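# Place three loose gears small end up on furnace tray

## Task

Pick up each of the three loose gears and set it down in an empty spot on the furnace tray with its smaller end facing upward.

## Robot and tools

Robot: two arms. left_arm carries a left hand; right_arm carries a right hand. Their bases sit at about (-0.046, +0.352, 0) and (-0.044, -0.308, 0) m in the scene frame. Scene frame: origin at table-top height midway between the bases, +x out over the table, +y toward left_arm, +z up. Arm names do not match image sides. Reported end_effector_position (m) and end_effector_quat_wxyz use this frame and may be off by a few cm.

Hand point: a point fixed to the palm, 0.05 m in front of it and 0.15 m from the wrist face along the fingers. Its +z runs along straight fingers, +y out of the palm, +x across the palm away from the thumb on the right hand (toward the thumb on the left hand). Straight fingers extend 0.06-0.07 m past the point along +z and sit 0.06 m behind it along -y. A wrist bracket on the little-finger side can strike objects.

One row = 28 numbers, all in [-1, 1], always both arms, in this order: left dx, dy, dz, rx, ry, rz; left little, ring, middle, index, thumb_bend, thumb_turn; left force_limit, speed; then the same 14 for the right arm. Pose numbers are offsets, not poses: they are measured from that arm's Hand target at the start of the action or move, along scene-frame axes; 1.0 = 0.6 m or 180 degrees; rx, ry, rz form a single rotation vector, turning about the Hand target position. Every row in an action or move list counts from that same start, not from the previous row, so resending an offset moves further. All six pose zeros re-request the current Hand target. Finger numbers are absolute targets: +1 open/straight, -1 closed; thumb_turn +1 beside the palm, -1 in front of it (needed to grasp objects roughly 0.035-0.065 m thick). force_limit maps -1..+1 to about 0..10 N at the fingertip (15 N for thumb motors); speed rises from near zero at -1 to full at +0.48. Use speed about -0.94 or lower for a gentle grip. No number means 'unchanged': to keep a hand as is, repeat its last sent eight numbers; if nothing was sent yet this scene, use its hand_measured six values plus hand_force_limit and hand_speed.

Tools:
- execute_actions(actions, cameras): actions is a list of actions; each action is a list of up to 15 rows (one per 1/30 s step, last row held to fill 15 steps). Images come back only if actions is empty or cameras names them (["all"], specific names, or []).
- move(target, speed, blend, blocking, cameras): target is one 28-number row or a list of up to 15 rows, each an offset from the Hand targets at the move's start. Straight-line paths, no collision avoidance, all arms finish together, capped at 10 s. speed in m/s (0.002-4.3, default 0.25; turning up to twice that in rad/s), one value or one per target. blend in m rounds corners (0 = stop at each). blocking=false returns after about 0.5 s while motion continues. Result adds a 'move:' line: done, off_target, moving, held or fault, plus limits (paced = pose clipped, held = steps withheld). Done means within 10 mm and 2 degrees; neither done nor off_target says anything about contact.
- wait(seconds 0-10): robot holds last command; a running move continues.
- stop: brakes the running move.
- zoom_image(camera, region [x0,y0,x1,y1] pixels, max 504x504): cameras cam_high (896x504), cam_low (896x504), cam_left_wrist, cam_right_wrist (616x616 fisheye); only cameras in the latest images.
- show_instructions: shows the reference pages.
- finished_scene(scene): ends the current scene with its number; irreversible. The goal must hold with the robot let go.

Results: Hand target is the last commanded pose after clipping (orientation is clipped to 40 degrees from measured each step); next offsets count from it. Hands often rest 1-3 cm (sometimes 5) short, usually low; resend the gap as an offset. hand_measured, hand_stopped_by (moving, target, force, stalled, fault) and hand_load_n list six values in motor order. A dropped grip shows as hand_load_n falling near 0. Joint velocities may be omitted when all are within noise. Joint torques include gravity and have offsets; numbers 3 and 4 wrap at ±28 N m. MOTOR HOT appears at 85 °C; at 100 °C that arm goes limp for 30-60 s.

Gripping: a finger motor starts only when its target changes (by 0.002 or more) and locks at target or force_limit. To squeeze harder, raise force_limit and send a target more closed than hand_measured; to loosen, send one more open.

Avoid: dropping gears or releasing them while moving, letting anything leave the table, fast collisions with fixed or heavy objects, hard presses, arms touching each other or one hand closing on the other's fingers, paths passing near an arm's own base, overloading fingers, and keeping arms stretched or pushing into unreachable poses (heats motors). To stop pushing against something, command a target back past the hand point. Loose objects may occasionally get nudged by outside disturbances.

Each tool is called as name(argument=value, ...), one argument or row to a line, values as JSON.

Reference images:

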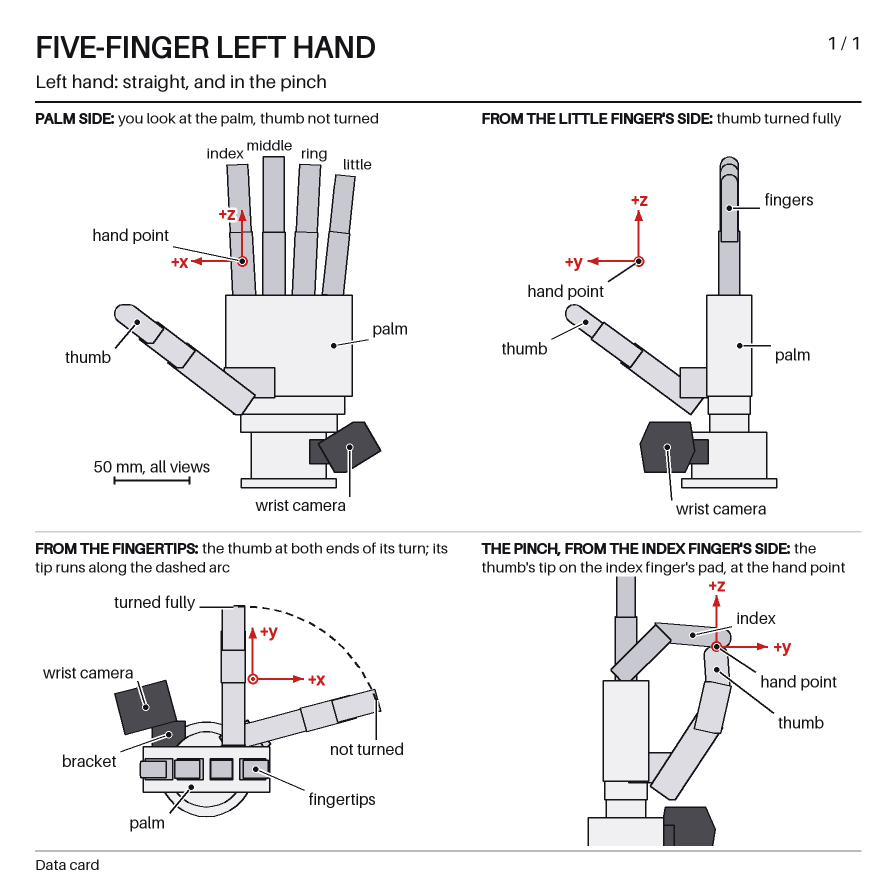

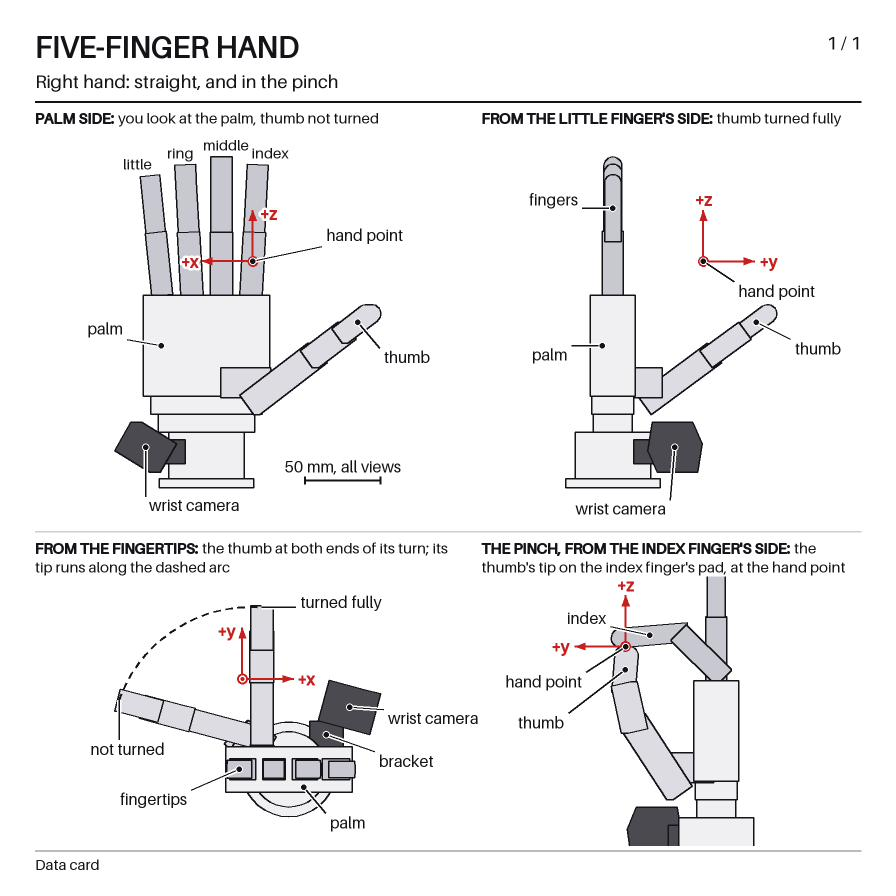

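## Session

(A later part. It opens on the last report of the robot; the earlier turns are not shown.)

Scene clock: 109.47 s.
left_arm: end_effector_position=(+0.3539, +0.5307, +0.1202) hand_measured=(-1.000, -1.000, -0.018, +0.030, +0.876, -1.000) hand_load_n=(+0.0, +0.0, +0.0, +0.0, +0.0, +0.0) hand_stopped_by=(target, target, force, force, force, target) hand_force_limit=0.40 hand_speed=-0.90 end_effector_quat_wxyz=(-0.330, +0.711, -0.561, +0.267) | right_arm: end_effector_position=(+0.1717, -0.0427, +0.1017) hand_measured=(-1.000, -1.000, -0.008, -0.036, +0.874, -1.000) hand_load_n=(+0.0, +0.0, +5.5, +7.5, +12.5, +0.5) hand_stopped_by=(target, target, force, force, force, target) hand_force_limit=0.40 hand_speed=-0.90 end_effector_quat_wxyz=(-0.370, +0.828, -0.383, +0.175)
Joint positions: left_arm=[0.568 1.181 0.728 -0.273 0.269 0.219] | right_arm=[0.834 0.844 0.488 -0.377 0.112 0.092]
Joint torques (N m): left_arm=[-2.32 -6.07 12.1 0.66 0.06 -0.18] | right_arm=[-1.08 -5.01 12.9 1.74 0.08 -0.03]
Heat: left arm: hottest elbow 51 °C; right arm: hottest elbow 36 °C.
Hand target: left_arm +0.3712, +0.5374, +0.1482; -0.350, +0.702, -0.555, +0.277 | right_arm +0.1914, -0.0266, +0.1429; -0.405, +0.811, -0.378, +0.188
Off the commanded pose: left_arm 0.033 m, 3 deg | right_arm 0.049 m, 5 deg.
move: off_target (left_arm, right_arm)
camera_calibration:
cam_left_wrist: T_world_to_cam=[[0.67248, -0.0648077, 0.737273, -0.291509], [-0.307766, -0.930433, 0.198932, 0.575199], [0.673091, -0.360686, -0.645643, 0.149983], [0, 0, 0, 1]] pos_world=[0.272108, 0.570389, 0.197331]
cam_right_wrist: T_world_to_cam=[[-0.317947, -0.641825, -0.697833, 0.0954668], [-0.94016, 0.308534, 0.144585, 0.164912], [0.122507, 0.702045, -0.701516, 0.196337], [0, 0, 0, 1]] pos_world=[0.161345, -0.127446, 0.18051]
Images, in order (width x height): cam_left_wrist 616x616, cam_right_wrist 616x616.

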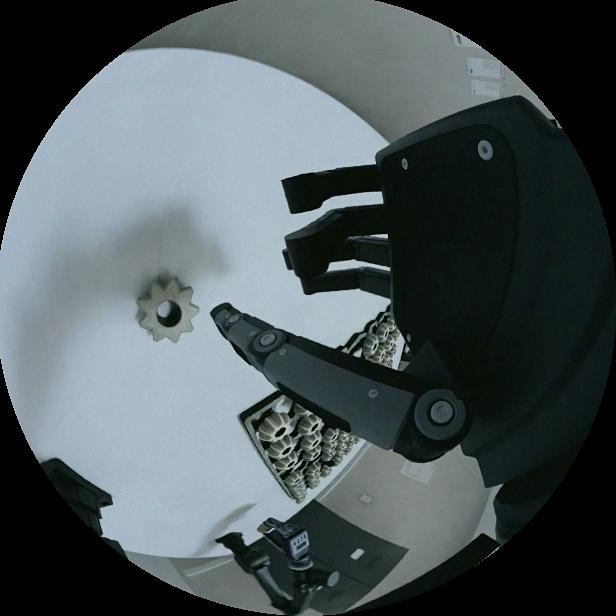

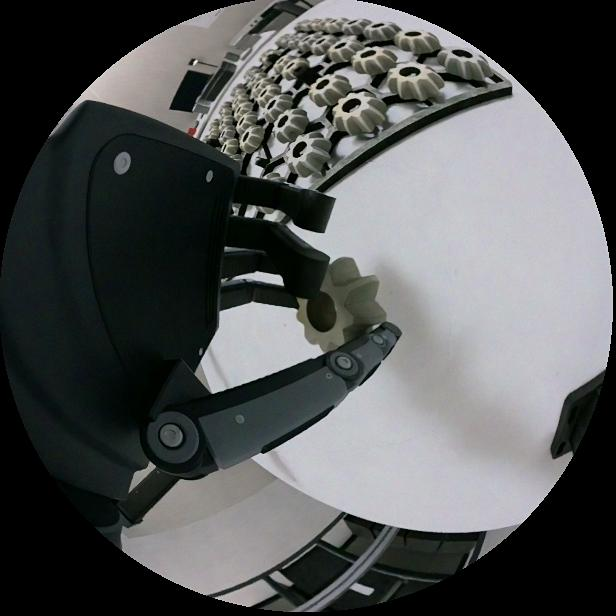

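move(
  target=[-0.1277,-0.0207,-0.1403, 0,0,0.0717, -1,-1,0.25,0.25,1,-1,0,0.3, 0.284,0.244,0.012,0,0,0,-1,-1,-0.35,-0.35,0.3,-1,0.4,-0.9],
  speed=0.12,
  cameras=["all"],
)

zoom_image(
  camera="cam_left_wrist",
  region=[200, 220, 340, 360],
)

zoom_image(
  camera="cam_right_wrist",
  region=[270, 60, 510, 360],
)

Scene clock: 148.43 s.
left_arm: end_effector_position=(+0.2921, +0.5206, +0.0562) hand_measured=(-1.000, -1.000, +0.250, +0.250, +1.000, -1.000) hand_load_n=(+0.0, +0.0, +0.0, +0.0, +0.0, +0.0) hand_stopped_by=(target, target, target, target, target, target) hand_force_limit=0.00 hand_speed=0.30 end_effector_quat_wxyz=(-0.366, +0.761, -0.484, +0.230) | right_arm: end_effector_position=(+0.3342, +0.1004, +0.1119) hand_measured=(-1.000, -1.000, -0.008, -0.036, +0.874, -1.000) hand_load_n=(+0.0, +0.0, +5.0, +7.5, +12.5, +0.5) hand_stopped_by=(target, target, force, force, force, target) hand_force_limit=0.40 hand_speed=-0.90 end_effector_quat_wxyz=(-0.367, +0.829, -0.385, +0.172)
Joint positions: left_arm=[0.576 1.071 0.444 -0.055 0.109 0.094] | right_arm=[0.772 1.486 1.005 -0.256 0.065 0.055]
Joint torques (N m): left_arm=[-1.03 -4.37 7.45 1.54 -0.03 -0.18] | right_arm=[-1.14 -12.4 12.38 2.51 -0.02 -0.03]
Motor temperatures (°C): left_arm=[28 28 57 26 29 30] | right_arm=[31 29 44 28 28 26]
Heat: left arm: hottest elbow 57 °C; right arm: hottest elbow 44 °C.
Hand target: left_arm +0.2946, +0.5250, +0.0639; -0.379, +0.760, -0.472, +0.236 | right_arm +0.3618, +0.1198, +0.1500; -0.405, +0.811, -0.378, +0.188
Off the commanded pose: left_arm 0.009 m, 2 deg | right_arm 0.051 m, 5 deg.
move: off_target (right_arm)
camera_calibration:
cam_left_wrist: T_world_to_cam=[[0.663683, 0.0615323, 0.745479, -0.267136], [-0.108921, -0.978039, 0.177698, 0.52734], [0.740042, -0.199133, -0.642405, 0.0427583], [0, 0, 0, 1]] pos_world=[0.203089, 0.540711, 0.132905]
cam_right_wrist: T_world_to_cam=[[-0.324807, -0.643058, -0.693525, 0.248017], [-0.938374, 0.310706, 0.151383, 0.270512], [0.118134, 0.699956, -0.704348, 0.0851272], [0, 0, 0, 1]] pos_world=[0.324343, 0.0158546, 0.191014]

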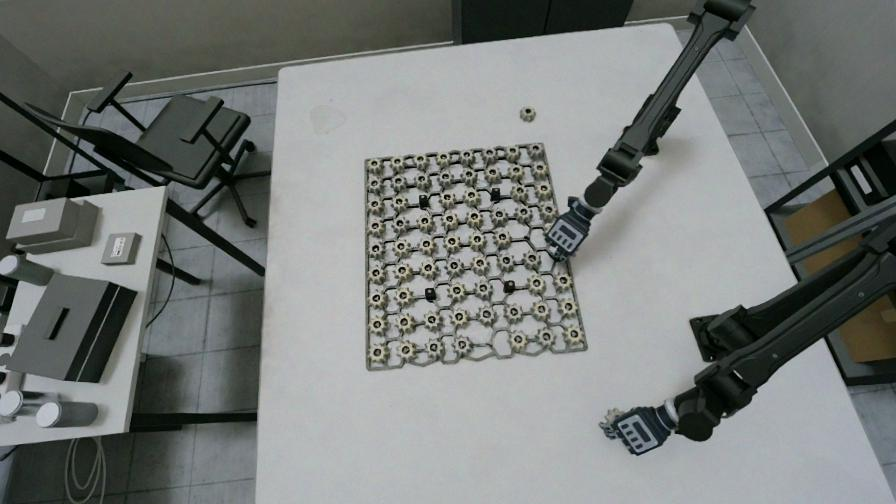

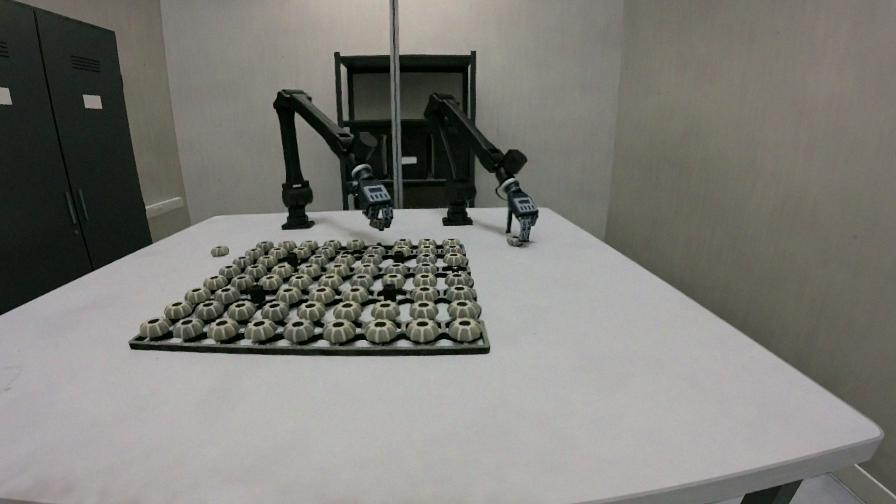

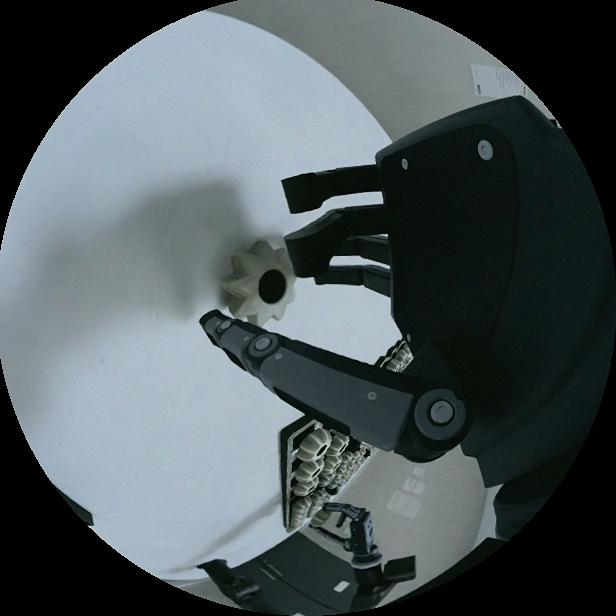

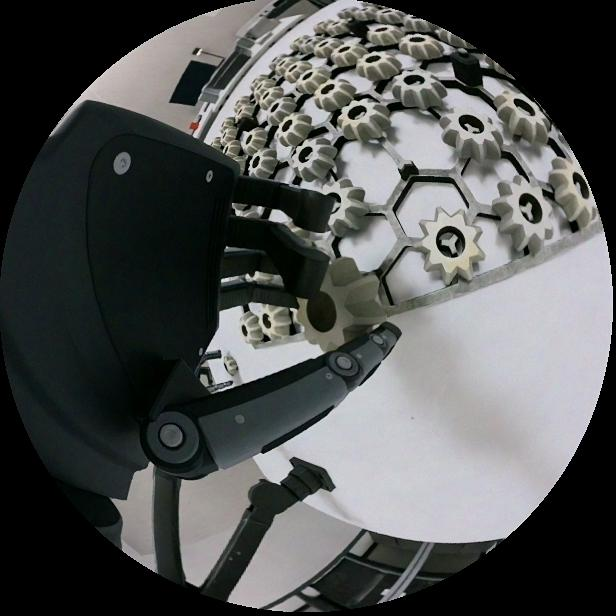

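Scaled by 3.600 from the camera's 616x616 image, which has a finer 880x880 frame.

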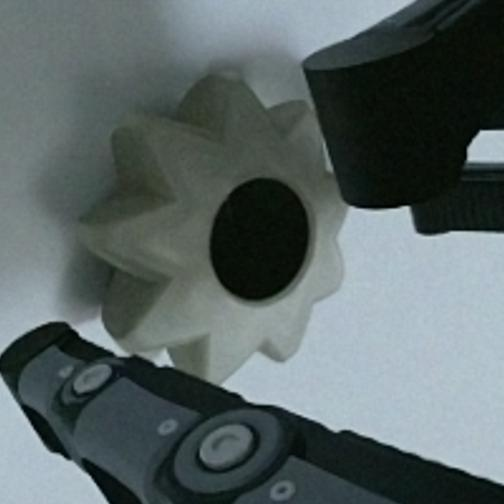

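Scaled by 1.680 from the camera's 616x616 image, which has a finer 880x880 frame.

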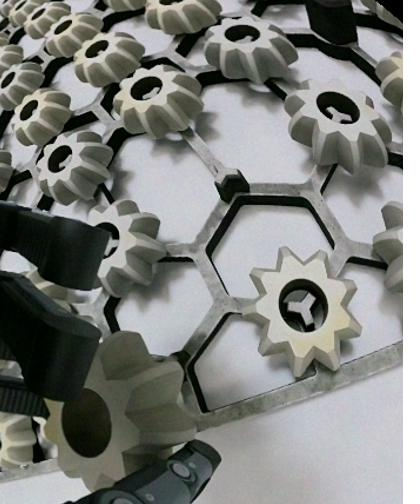

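move(
  target=[0.0083, 0.004, -0.028, 0,0,0, -1,-1,0.25,0.25,1,-1,0,0.3, 0.03,-0.003,-0.03,0,0,0,-1,-1,-0.35,-0.35,0.3,-1,0.4,-0.9],
  speed=0.08,
  cameras=["cam_left_wrist","cam_right_wrist"],
)

zoom_image(
  camera="cam_left_wrist",
  region=[200, 220, 340, 360],
)

zoom_image(
  camera="cam_right_wrist",
  region=[280, 120, 520, 360],
)

Scene clock: 175.43 s.
left_arm: end_effector_position=(+0.2986, +0.5253, +0.0484) hand_measured=(-1.000, -1.000, +0.250, +0.250, +1.000, -1.000) hand_load_n=(+0.0, +0.5, +0.0, +0.0, +0.0, +0.0) hand_stopped_by=(target, target, target, target, target, target) hand_force_limit=0.00 hand_speed=0.30 end_effector_quat_wxyz=(-0.377, +0.757, -0.480, +0.234) | right_arm: end_effector_position=(+0.3491, +0.0958, +0.0906) hand_measured=(-1.000, -1.000, -0.008, -0.036, +0.874, -1.000) hand_load_n=(+0.0, +0.0, +5.5, +7.5, +12.5, +0.5) hand_stopped_by=(target, target, force, force, force, target) hand_force_limit=0.40 hand_speed=-0.90 end_effector_quat_wxyz=(-0.363, +0.831, -0.387, +0.169)
Joint positions: left_arm=[0.576 1.113 0.431 0.026 0.106 0.091] | right_arm=[0.742 1.538 1.005 -0.215 0.042 0.038]
Joint torques (N m): left_arm=[-1.38 -3.02 7.1 1.59 -0.03 -0.17] | right_arm=[-0.97 -13.1 12.4 2.7 -0.03 -0.03]
Heat: left arm: hottest elbow 54 °C; right arm: hottest elbow 45 °C.
Hand target: left_arm +0.2996, +0.5274, +0.0472; -0.379, +0.760, -0.472, +0.236 | right_arm +0.3797, +0.1181, +0.1320; -0.405, +0.811, -0.378, +0.188
Off the commanded pose: left_arm 0.003 m, 1 deg | right_arm 0.056 m, 6 deg.
move: off_target (right_arm)
camera_calibration:
cam_left_wrist: T_world_to_cam=[[0.647928, 0.0540747, 0.759779, -0.257975], [-0.108743, -0.980693, 0.162532, 0.536138], [0.753899, -0.18793, -0.629539, 0.0231795], [0, 0, 0, 1]] pos_world=[0.207976, 0.544093, 0.123457]
cam_right_wrist: T_world_to_cam=[[-0.333187, -0.646944, -0.685893, 0.237657], [-0.936189, 0.313387, 0.159183, 0.287359], [0.111967, 0.695163, -0.710079, 0.0747196], [0, 0, 0, 1]] pos_world=[0.33984, 0.0117542, 0.170321]
Images, in order (width x height): cam_left_wrist 616x616, cam_right_wrist 616x616.

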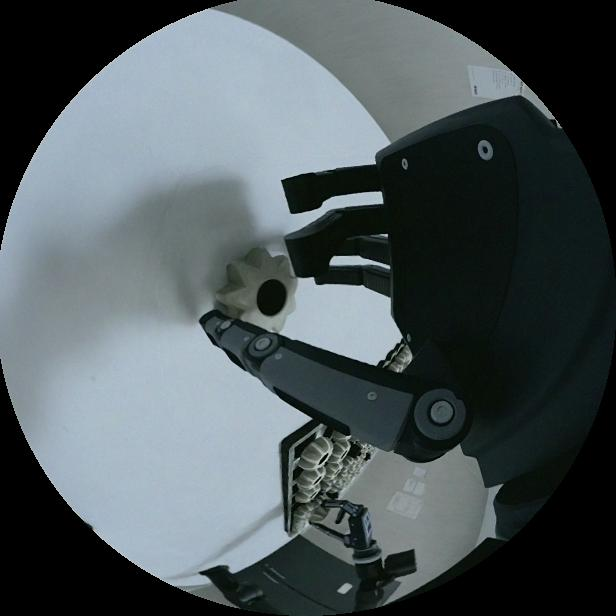

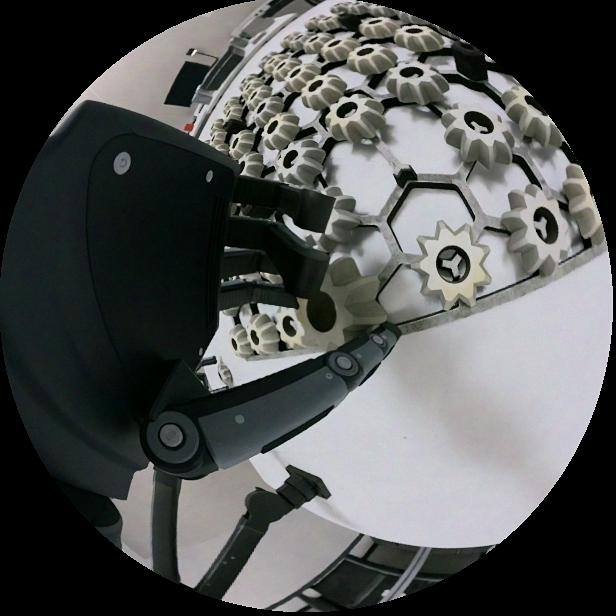

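Scaled by 3.600 from the camera's 616x616 image, which has a finer 880x880 frame.

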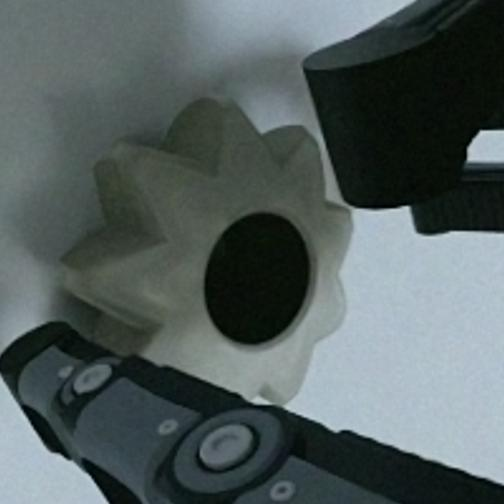

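Scaled by 2.100 from the camera's 616x616 image, which has a finer 880x880 frame.

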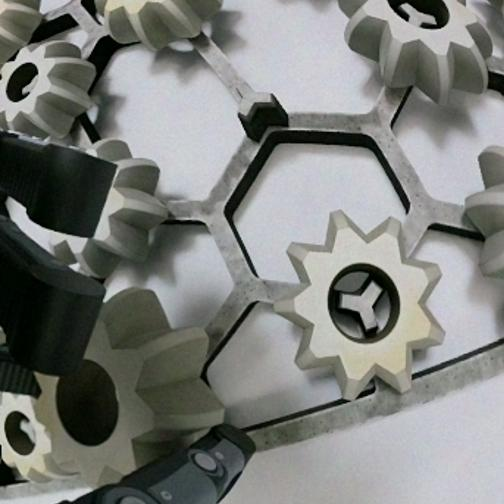

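move(
  target=[0.0, 0.0, -0.0145, 0,0,0, -1,-1,0.25,0.25,1,-1,0,0.3, 0.008,0.012,-0.01,0,0,0,-1,-1,-0.35,-0.35,0.3,-1,0.4,-0.9],
  speed=0.08,
  cameras=["cam_low","cam_right_wrist"],
)

move(
  target=[0.0, 0.0, 0, 0,0,0, -1,-1,-0.35,-0.35,0.3,-1,0.4,-0.9, 0,0,0,0,0,0,-1,-1,-0.35,-0.35,0.3,-1,0.4,-0.9],
  speed=0.08,
  cameras=["cam_left_wrist"],
)

zoom_image(
  camera="cam_left_wrist",
  region=[200, 220, 340, 360],
)

Scene clock: 190.97 s.
left_arm: end_effector_position=(+0.2991, +0.5256, +0.0408) hand_measured=(-1.000, -1.000, +0.250, +0.250, +1.000, -1.000) hand_load_n=(+0.0, +0.0, +0.0, +0.0, +0.0, +0.0) hand_stopped_by=(target, target, target, target, target, target) hand_force_limit=0.00 hand_speed=0.30 end_effector_quat_wxyz=(-0.378, +0.756, -0.480, +0.234) | right_arm: end_effector_position=(+0.3563, +0.1025, +0.0889) hand_measured=(-1.000, -1.000, -0.008, -0.036, +0.874, -1.000) hand_load_n=(+0.0, +0.5, +5.0, +7.5, +12.0, +0.5) hand_stopped_by=(target, target, force, force, force, target) hand_force_limit=0.40 hand_speed=-0.90 end_effector_quat_wxyz=(-0.366, +0.829, -0.386, +0.171)
Joint positions: left_arm=[0.576 1.137 0.419 0.065 0.106 0.091] | right_arm=[0.742 1.561 1.023 -0.201 0.042 0.037]
Joint torques (N m): left_arm=[-1.44 -3.02 6.87 1.58 -0.03 -0.18] | right_arm=[-0.62 -12.92 12.26 2.69 0.07 -0.01]
Heat: left arm: hottest elbow 53 °C; right arm: hottest elbow 46 °C.
Hand target: left_arm +0.2996, +0.5274, +0.0385; -0.379, +0.760, -0.472, +0.236 | right_arm +0.3846, +0.1254, +0.1262; -0.405, +0.811, -0.378, +0.188
Off the commanded pose: left_arm 0.003 m, 1 deg | right_arm 0.052 m, 5 deg.
move: off_target (right_arm)
camera_calibration:
cam_right_wrist: T_world_to_cam=[[-0.328433, -0.643046, -0.691826, 0.241733], [-0.937314, 0.312242, 0.154749, 0.293165], [0.116507, 0.699283, -0.705287, 0.0655701], [0, 0, 0, 1]] pos_world=[0.346541, 0.0180552, 0.168116]
Images, in order (width x height): cam_low 896x504, cam_right_wrist 616x616.

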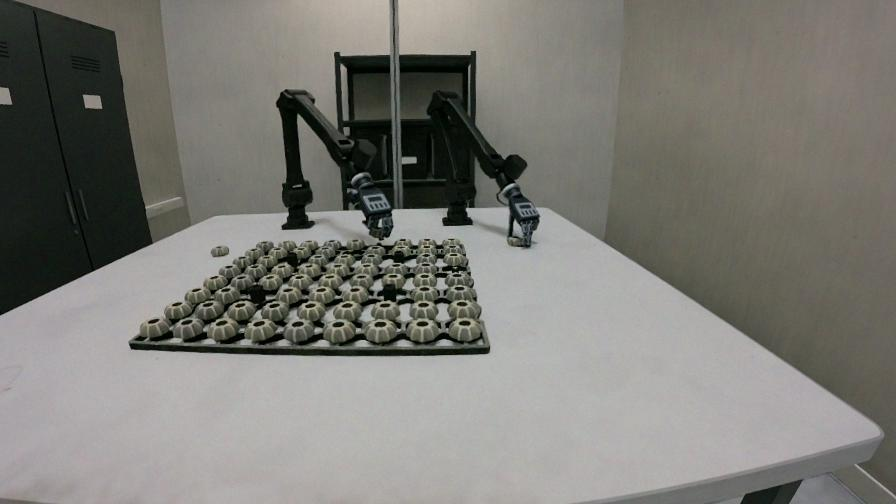

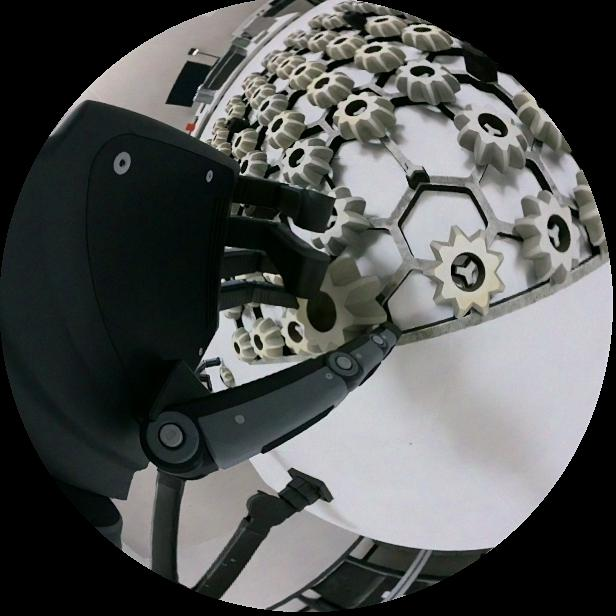

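Scene clock: 192.17 s.
left_arm: end_effector_position=(+0.2991, +0.5258, +0.0407) hand_measured=(-1.000, -1.000, -0.008, +0.022, +0.880, -1.000) hand_load_n=(+0.0, +0.0, +6.5, +4.5, +11.0, +0.5) hand_stopped_by=(target, target, force, force, force, target) hand_force_limit=0.40 hand_speed=-0.90 end_effector_quat_wxyz=(-0.378, +0.756, -0.479, +0.234) | right_arm: end_effector_position=(+0.3563, +0.1025, +0.0889) hand_measured=(-1.000, -1.000, -0.008, -0.036, +0.874, -1.000) hand_load_n=(+0.0, +0.0, +5.5, +7.5, +12.0, +0.5) hand_stopped_by=(target, target, force, force, force, target) hand_force_limit=0.40 hand_speed=-0.90 end_effector_quat_wxyz=(-0.366, +0.829, -0.386, +0.171)
Joint positions: left_arm=[0.576 1.137 0.419 0.065 0.105 0.091] | right_arm=[0.742 1.561 1.023 -0.201 0.042 0.037]
Joint torques (N m): left_arm=[-1.44 -3.02 6.87 1.58 0.01 -0.17] | right_arm=[-0.62 -12.98 12.26 2.69 0.07 -0.01]
Heat: left arm: hottest elbow 53 °C; right arm: hottest elbow 46 °C.
Hand target: left_arm +0.2996, +0.5274, +0.0385; -0.379, +0.760, -0.472, +0.236 | right_arm +0.3846, +0.1254, +0.1262; -0.405, +0.811, -0.378, +0.188
Off the commanded pose: left_arm 0.003 m, 1 deg | right_arm 0.052 m, 5 deg.
move: off_target (right_arm)
camera_calibration:
cam_left_wrist: T_world_to_cam=[[0.646249, 0.0529678, 0.761286, -0.251412], [-0.108193, -0.981152, 0.160109, 0.538135], [0.755418, -0.185836, -0.628338, 0.0165766], [0, 0, 0, 1]] pos_world=[0.208174, 0.54439, 0.115652]
Images, in order (width x height): cam_left_wrist 616x616.

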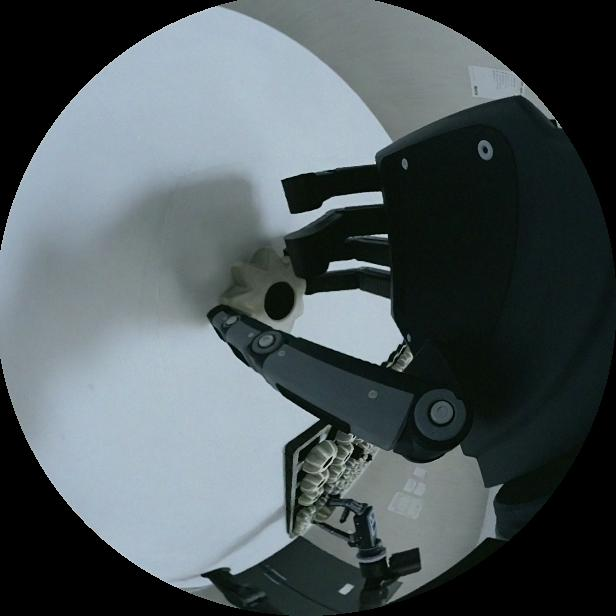

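Scaled by 3.600 from the camera's 616x616 image, which has a finer 880x880 frame.

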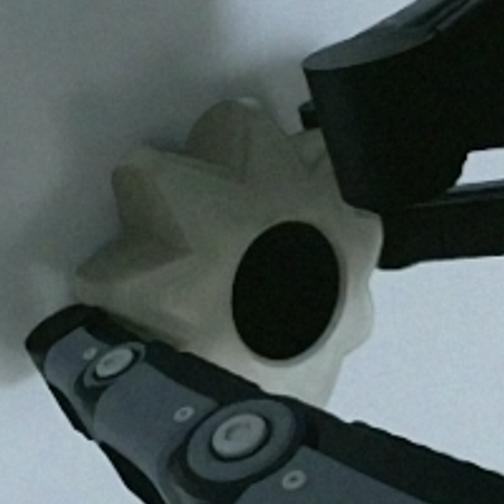

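move(
  target=[0.03, 0.015, 0.12, 0,0,0, -1,-1,-0.35,-0.35,0.3,-1,0.4,-0.9, 0,0,0,0,0,0,-1,-1,-0.35,-0.35,0.3,-1,0.4,-0.9],
  speed=0.06,
  cameras=["cam_left_wrist","cam_right_wrist","cam_low"],
)

zoom_image(
  camera="cam_right_wrist",
  region=[280, 120, 520, 360],
)

zoom_image(
  camera="cam_low",
  region=[340, 210, 440, 280],
)

Scene clock: 200.27 s.
left_arm: end_effector_position=(+0.2972, +0.5251, +0.0778) hand_measured=(-1.000, -1.000, -0.008, +0.020, +0.876, -1.000) hand_load_n=(+0.0, +0.0, +0.0, +0.0, +0.0, +0.0) hand_stopped_by=(target, target, force, force, force, target) hand_force_limit=0.40 hand_speed=-0.90 end_effector_quat_wxyz=(-0.354, +0.771, -0.481, +0.222) | right_arm: end_effector_position=(+0.3563, +0.1025, +0.0889) hand_measured=(-1.000, -1.000, -0.008, -0.036, +0.874, -1.000) hand_load_n=(+0.0, +0.0, +5.0, +7.5, +12.5, +0.5) hand_stopped_by=(target, target, force, force, force, target) hand_force_limit=0.40 hand_speed=-0.90 end_effector_quat_wxyz=(-0.366, +0.829, -0.386, +0.171)
Joint positions: left_arm=[0.576 1.056 0.519 -0.177 0.101 0.084] | right_arm=[0.742 1.561 1.023 -0.201 0.042 0.037]
Joint torques (N m): left_arm=[-2.02 -4.6 12.27 0.69 -0.04 -0.16] | right_arm=[-0.67 -12.98 12.26 2.69 0.07 -0.01]
Motor temperatures (°C): left_arm=[28 28 52 27 29 30] | right_arm=[31 32 47 28 28 26]
Heat: left arm: hottest elbow 52 °C; right arm: hottest elbow 47 °C.
Hand target: left_arm +0.3176, +0.5364, +0.1104; -0.379, +0.760, -0.472, +0.236 | right_arm +0.3846, +0.1254, +0.1262; -0.405, +0.811, -0.378, +0.188
Off the commanded pose: left_arm 0.040 m, 4 deg | right_arm 0.052 m, 5 deg.
move: off_target (left_arm, right_arm)
camera_calibration:
cam_left_wrist: T_world_to_cam=[[0.682786, 0.084893, 0.72567, -0.303272], [-0.0915028, -0.97547, 0.200211, 0.520299], [0.724866, -0.203102, -0.658269, 0.0616214], [0, 0, 0, 1]] pos_world=[0.210011, 0.545798, 0.156469]
cam_right_wrist: T_world_to_cam=[[-0.328433, -0.643046, -0.691826, 0.241733], [-0.937314, 0.312242, 0.154749, 0.293165], [0.116507, 0.699283, -0.705287, 0.0655701], [0, 0, 0, 1]] pos_world=[0.346541, 0.0180552, 0.168116]
Images, in order (width x height): cam_low 896x504, cam_left_wrist 616x616, cam_right_wrist 616x616.

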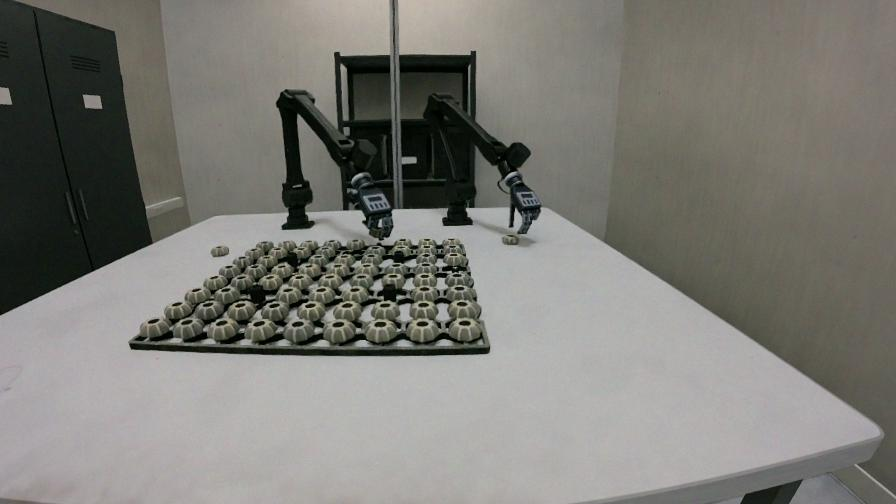

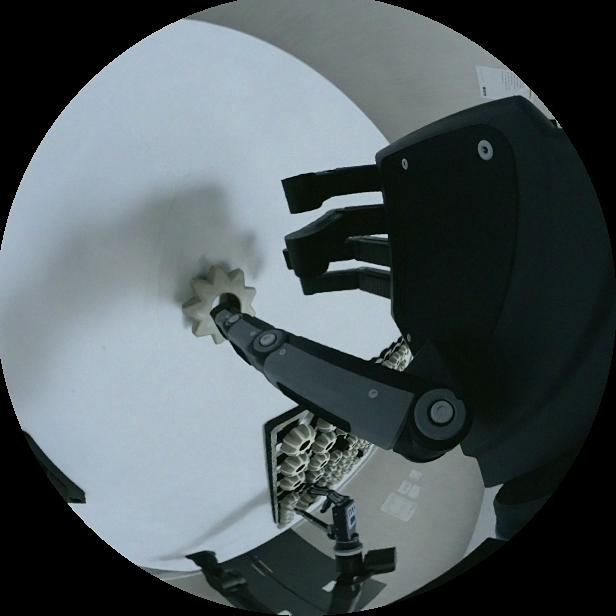

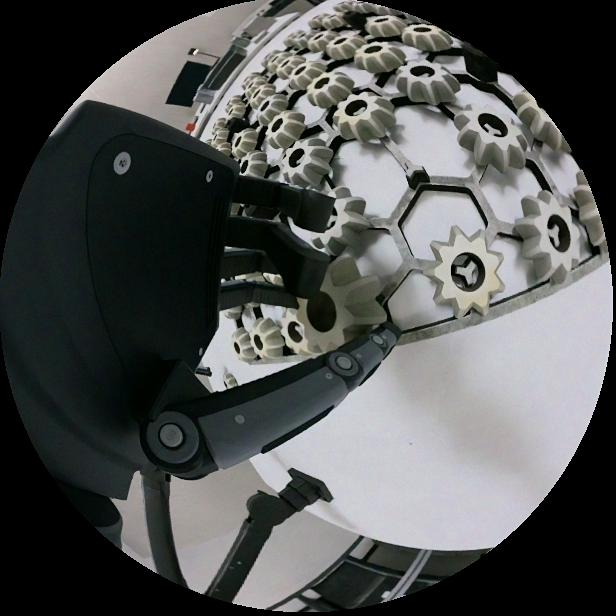

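Scaled by 2.100 from the camera's 616x616 image, which has a finer 880x880 frame.

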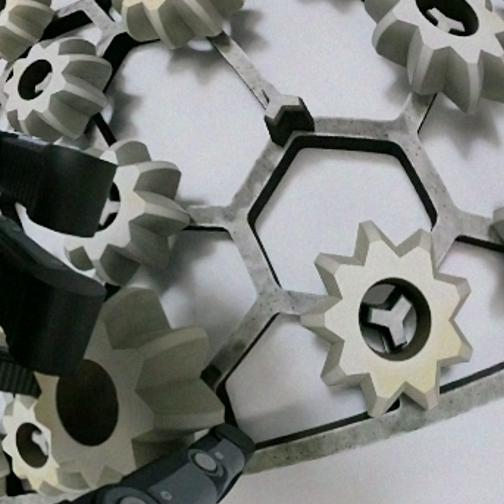

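Scaled by 5.040.

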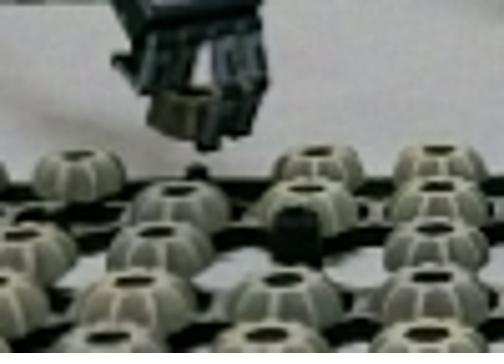

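zoom_image(
  camera="cam_left_wrist",
  region=[175, 255, 265, 345],
)

move(
  target=[0, 0, 0, 0,0,0, -1,-1,0.25,0.25,1,-1,0.4,0, -0.044,-0.0307,-0.07,0,0,0,-1,-1,-0.35,-0.35,0.3,-1,0.4,-0.9],
  speed=0.06,
  cameras=["cam_left_wrist","cam_right_wrist","cam_low"],
)

zoom_image(
  camera="cam_right_wrist",
  region=[280, 120, 520, 360],
)

zoom_image(
  camera="cam_low",
  region=[340, 210, 440, 280],
)

Scaled by 5.600 from the camera's 616x616 image, which has a finer 880x880 frame.

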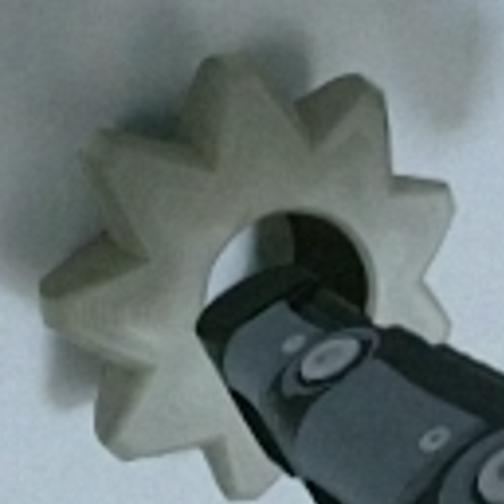

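Scene clock: 218.10 s.
left_arm: end_effector_position=(+0.2971, +0.5251, +0.0777) hand_measured=(-1.000, -1.000, +0.250, +0.250, +1.000, -1.000) hand_load_n=(+0.0, +0.0, +0.0, +0.0, +0.0, +0.0) hand_stopped_by=(target, target, target, target, target, target) hand_force_limit=0.40 hand_speed=0.00 end_effector_quat_wxyz=(-0.354, +0.771, -0.481, +0.222) | right_arm: end_effector_position=(+0.3553, +0.1004, +0.0753) hand_measured=(-1.000, -1.000, -0.008, -0.036, +0.874, -1.000) hand_load_n=(+0.0, +0.0, +5.0, +7.0, +12.0, +0.5) hand_stopped_by=(target, target, force, force, force, target) hand_force_limit=0.40 hand_speed=-0.90 end_effector_quat_wxyz=(-0.390, +0.818, -0.382, +0.183)
Joint positions: left_arm=[0.576 1.056 0.519 -0.178 0.1 0.084] | right_arm=[0.742 1.561 0.951 -0.072 0.047 0.037]
Joint torques (N m): left_arm=[-2.08 -4.6 12.26 0.69 -0.03 -0.16] | right_arm=[0.15 -13.16 6.97 2.85 0.16 0.06]
Heat: left arm: hottest elbow 53 °C; right arm: hottest elbow 49 °C.
Hand target: left_arm +0.3176, +0.5365, +0.1104; -0.379, +0.760, -0.472, +0.236 | right_arm +0.3581, +0.1069, +0.0840; -0.405, +0.811, -0.378, +0.188
Off the commanded pose: left_arm 0.040 m, 4 deg | right_arm 0.011 m, 2 deg.
move: off_target (left_arm, right_arm)
camera_calibration:
cam_left_wrist: T_world_to_cam=[[0.68305, 0.0850209, 0.725406, -0.303216], [-0.0911929, -0.975502, 0.200201, 0.520263], [0.724656, -0.202899, -0.658563, 0.0616074], [0, 0, 0, 1]] pos_world=[0.209912, 0.545797, 0.15637]
cam_right_wrist: T_world_to_cam=[[-0.299305, -0.61541, -0.729169, 0.220334], [-0.942412, 0.310209, 0.125023, 0.299353], [0.149254, 0.724597, -0.672816, 0.040946], [0, 0, 0, 1]] pos_world=[0.341949, 0.0130642, 0.150784]
Images, in order (width x height): cam_low 896x504, cam_left_wrist 616x616, cam_right_wrist 616x616.

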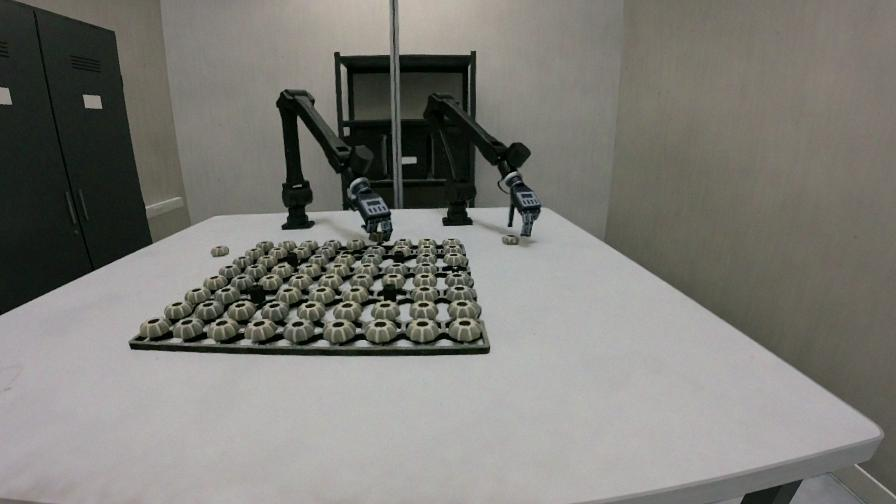

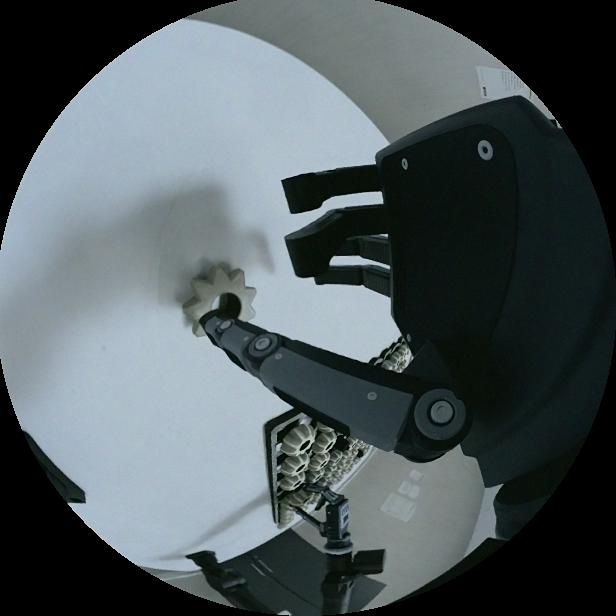

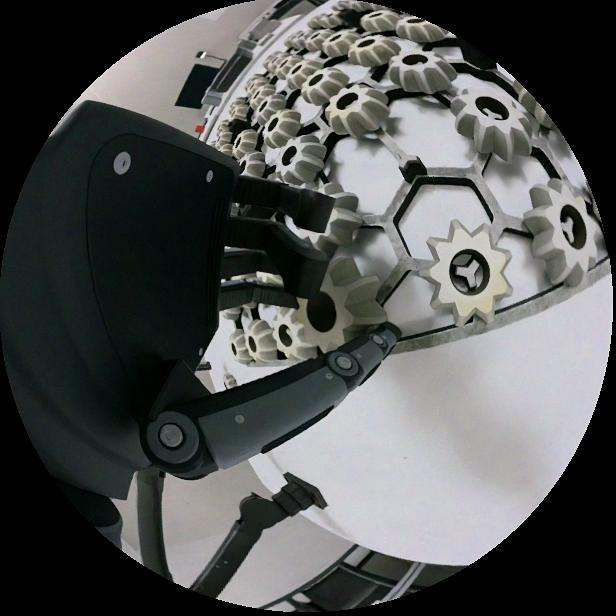

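Scaled by 2.100 from the camera's 616x616 image, which has a finer 880x880 frame.

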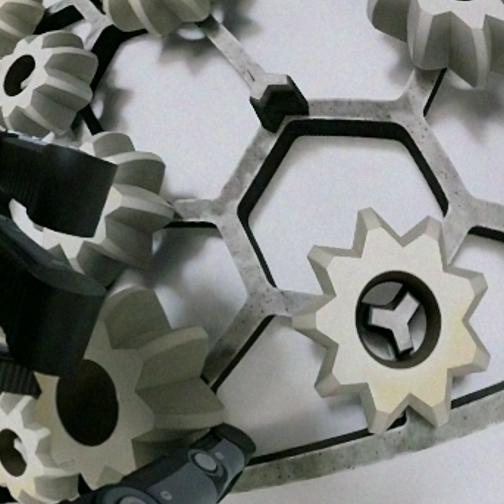

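Scaled by 5.040.

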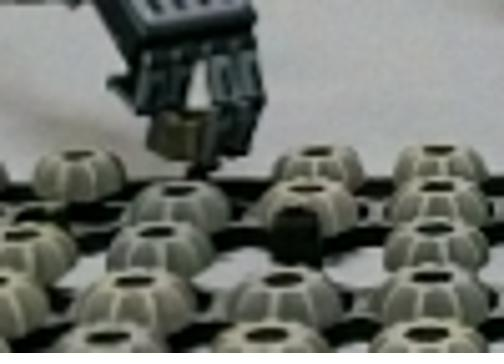

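move(
  target=[0, 0, 0, 0,0,0, -1,-1,0.25,0.25,1,-1,0.4,0, -0.0127,0.0085,0,0,0,0,-1,-1,-0.35,-0.35,0.3,-1,0.4,-0.9],
  speed=0.06,
)

Scene clock: 232.10 s.
left_arm: end_effector_position=(+0.2971, +0.5251, +0.0777) hand_measured=(-1.000, -1.000, +0.250, +0.250, +1.000, -1.000) hand_load_n=(+0.0, +0.0, +0.0, +0.0, +0.0, +0.0) hand_stopped_by=(target, target, target, target, target, target) hand_force_limit=0.40 hand_speed=0.00 end_effector_quat_wxyz=(-0.354, +0.771, -0.481, +0.222) | right_arm: end_effector_position=(+0.3511, +0.1047, +0.0751) hand_measured=(-1.000, -1.000, -0.008, -0.036, +0.874, -1.000) hand_load_n=(+0.0, +0.0, +5.0, +7.0, +12.5, +0.5) hand_stopped_by=(target, target, force, force, force, target) hand_force_limit=0.40 hand_speed=-0.90 end_effector_quat_wxyz=(-0.389, +0.819, -0.379, +0.186)
Joint positions: left_arm=[0.576 1.056 0.519 -0.178 0.1 0.084] | right_arm=[0.757 1.561 0.951 -0.072 0.062 0.037]
Joint torques (N m): left_arm=[-2.02 -4.54 12.27 0.69 -0.03 -0.16] | right_arm=[0.38 -13.45 6.57 2.86 0.17 0.16]
Heat: left arm: hottest elbow 54 °C; right arm: hottest elbow 47 °C.
Hand target: left_arm +0.3176, +0.5365, +0.1104; -0.379, +0.760, -0.472, +0.236 | right_arm +0.3507, +0.1118, +0.0840; -0.405, +0.811, -0.378, +0.188
Off the commanded pose: left_arm 0.040 m, 4 deg | right_arm 0.012 m, 2 deg.
move: off_target (left_arm, right_arm)

move(
  target=[0, 0, 0, 0,0,0, -1,-1,0.25,0.25,1,-1,0.4,0, 0.0,-0.002,-0.012,0,0,0,-1,-1,-0.35,-0.35,0.3,-1,0.4,-0.9],
  speed=0.06,
  cameras=["cam_right_wrist","cam_low"],
)

zoom_image(
  camera="cam_right_wrist",
  region=[280, 120, 520, 360],
)

zoom_image(
  camera="cam_low",
  region=[350, 220, 420, 270],
)

zoom_image(
  camera="cam_right_wrist",
  region=[285, 280, 355, 350],
)

Scene clock: 238.00 s.
left_arm: end_effector_position=(+0.2971, +0.5251, +0.0777) hand_measured=(-1.000, -1.000, +0.250, +0.250, +1.000, -1.000) hand_load_n=(+0.0, +0.0, +0.0, +0.0, +0.0, +0.0) hand_stopped_by=(target, target, target, target, target, target) hand_force_limit=0.40 hand_speed=0.00 end_effector_quat_wxyz=(-0.354, +0.771, -0.481, +0.222) | right_arm: end_effector_position=(+0.3502, +0.1037, +0.0721) hand_measured=(-1.000, -1.000, -0.008, -0.036, +0.874, -1.000) hand_load_n=(+0.0, +0.0, +5.5, +7.0, +12.5, +0.5) hand_stopped_by=(target, target, force, force, force, target) hand_force_limit=0.40 hand_speed=-0.90 end_effector_quat_wxyz=(-0.392, +0.818, -0.378, +0.187)
Joint positions: left_arm=[0.576 1.056 0.519 -0.178 0.1 0.084] | right_arm=[0.757 1.561 0.938 -0.051 0.062 0.037]
Joint torques (N m): left_arm=[-2.02 -4.66 12.27 0.7 -0.03 -0.16] | right_arm=[0.26 -12.63 6.71 2.86 0.13 0.15]
Motor temperatures (°C): left_arm=[28 28 55 27 29 30] | right_arm=[31 33 47 28 28 26]
Heat: left arm: hottest elbow 55 °C; right arm: hottest elbow 47 °C.
Hand target: left_arm +0.3176, +0.5365, +0.1104; -0.379, +0.760, -0.472, +0.236 | right_arm +0.3507, +0.1107, +0.0769; -0.405, +0.811, -0.378, +0.188
Off the commanded pose: left_arm 0.040 m, 4 deg | right_arm 0.008 m, 2 deg.
move: off_target (left_arm)
camera_calibration:
cam_right_wrist: T_world_to_cam=[[-0.288408, -0.61796, -0.731401, 0.215135], [-0.944952, 0.306988, 0.113243, 0.295871], [0.154551, 0.723799, -0.67248, 0.035443], [0, 0, 0, 1]] pos_world=[0.336153, 0.0164621, 0.147679]
Images, in order (width x height): cam_low 896x504, cam_right_wrist 616x616.

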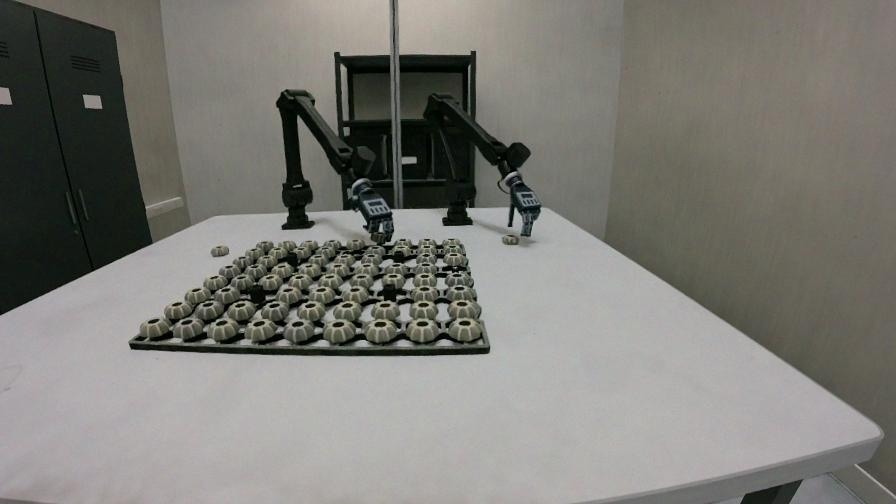

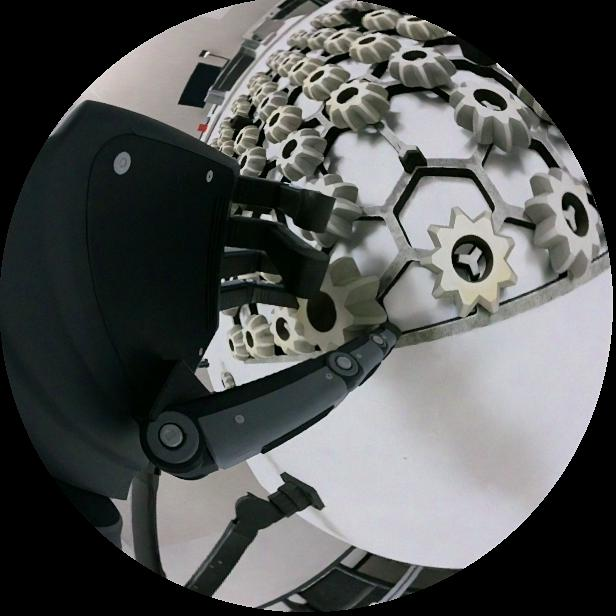

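Scaled by 2.100 from the camera's 616x616 image, which has a finer 880x880 frame.

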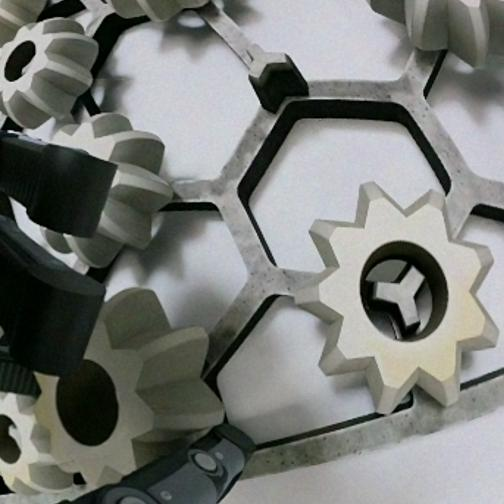

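Scaled by 7.200.

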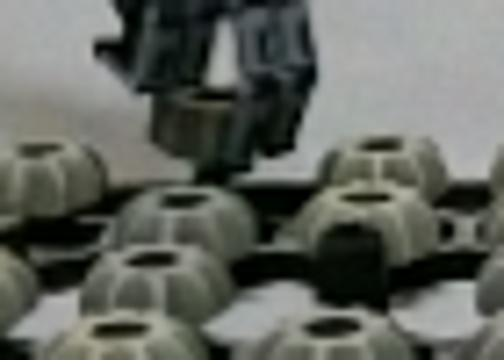

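Scaled by 7.200 from the camera's 616x616 image, which has a finer 880x880 frame.

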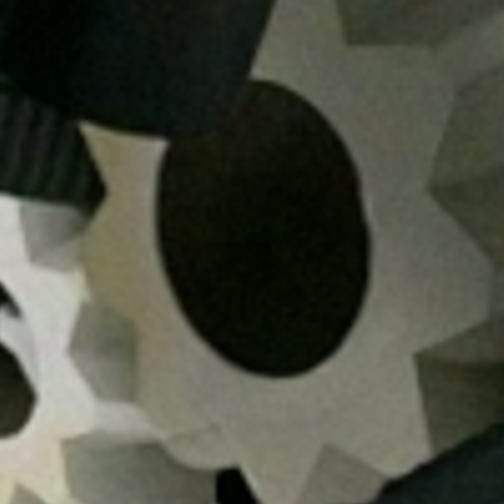

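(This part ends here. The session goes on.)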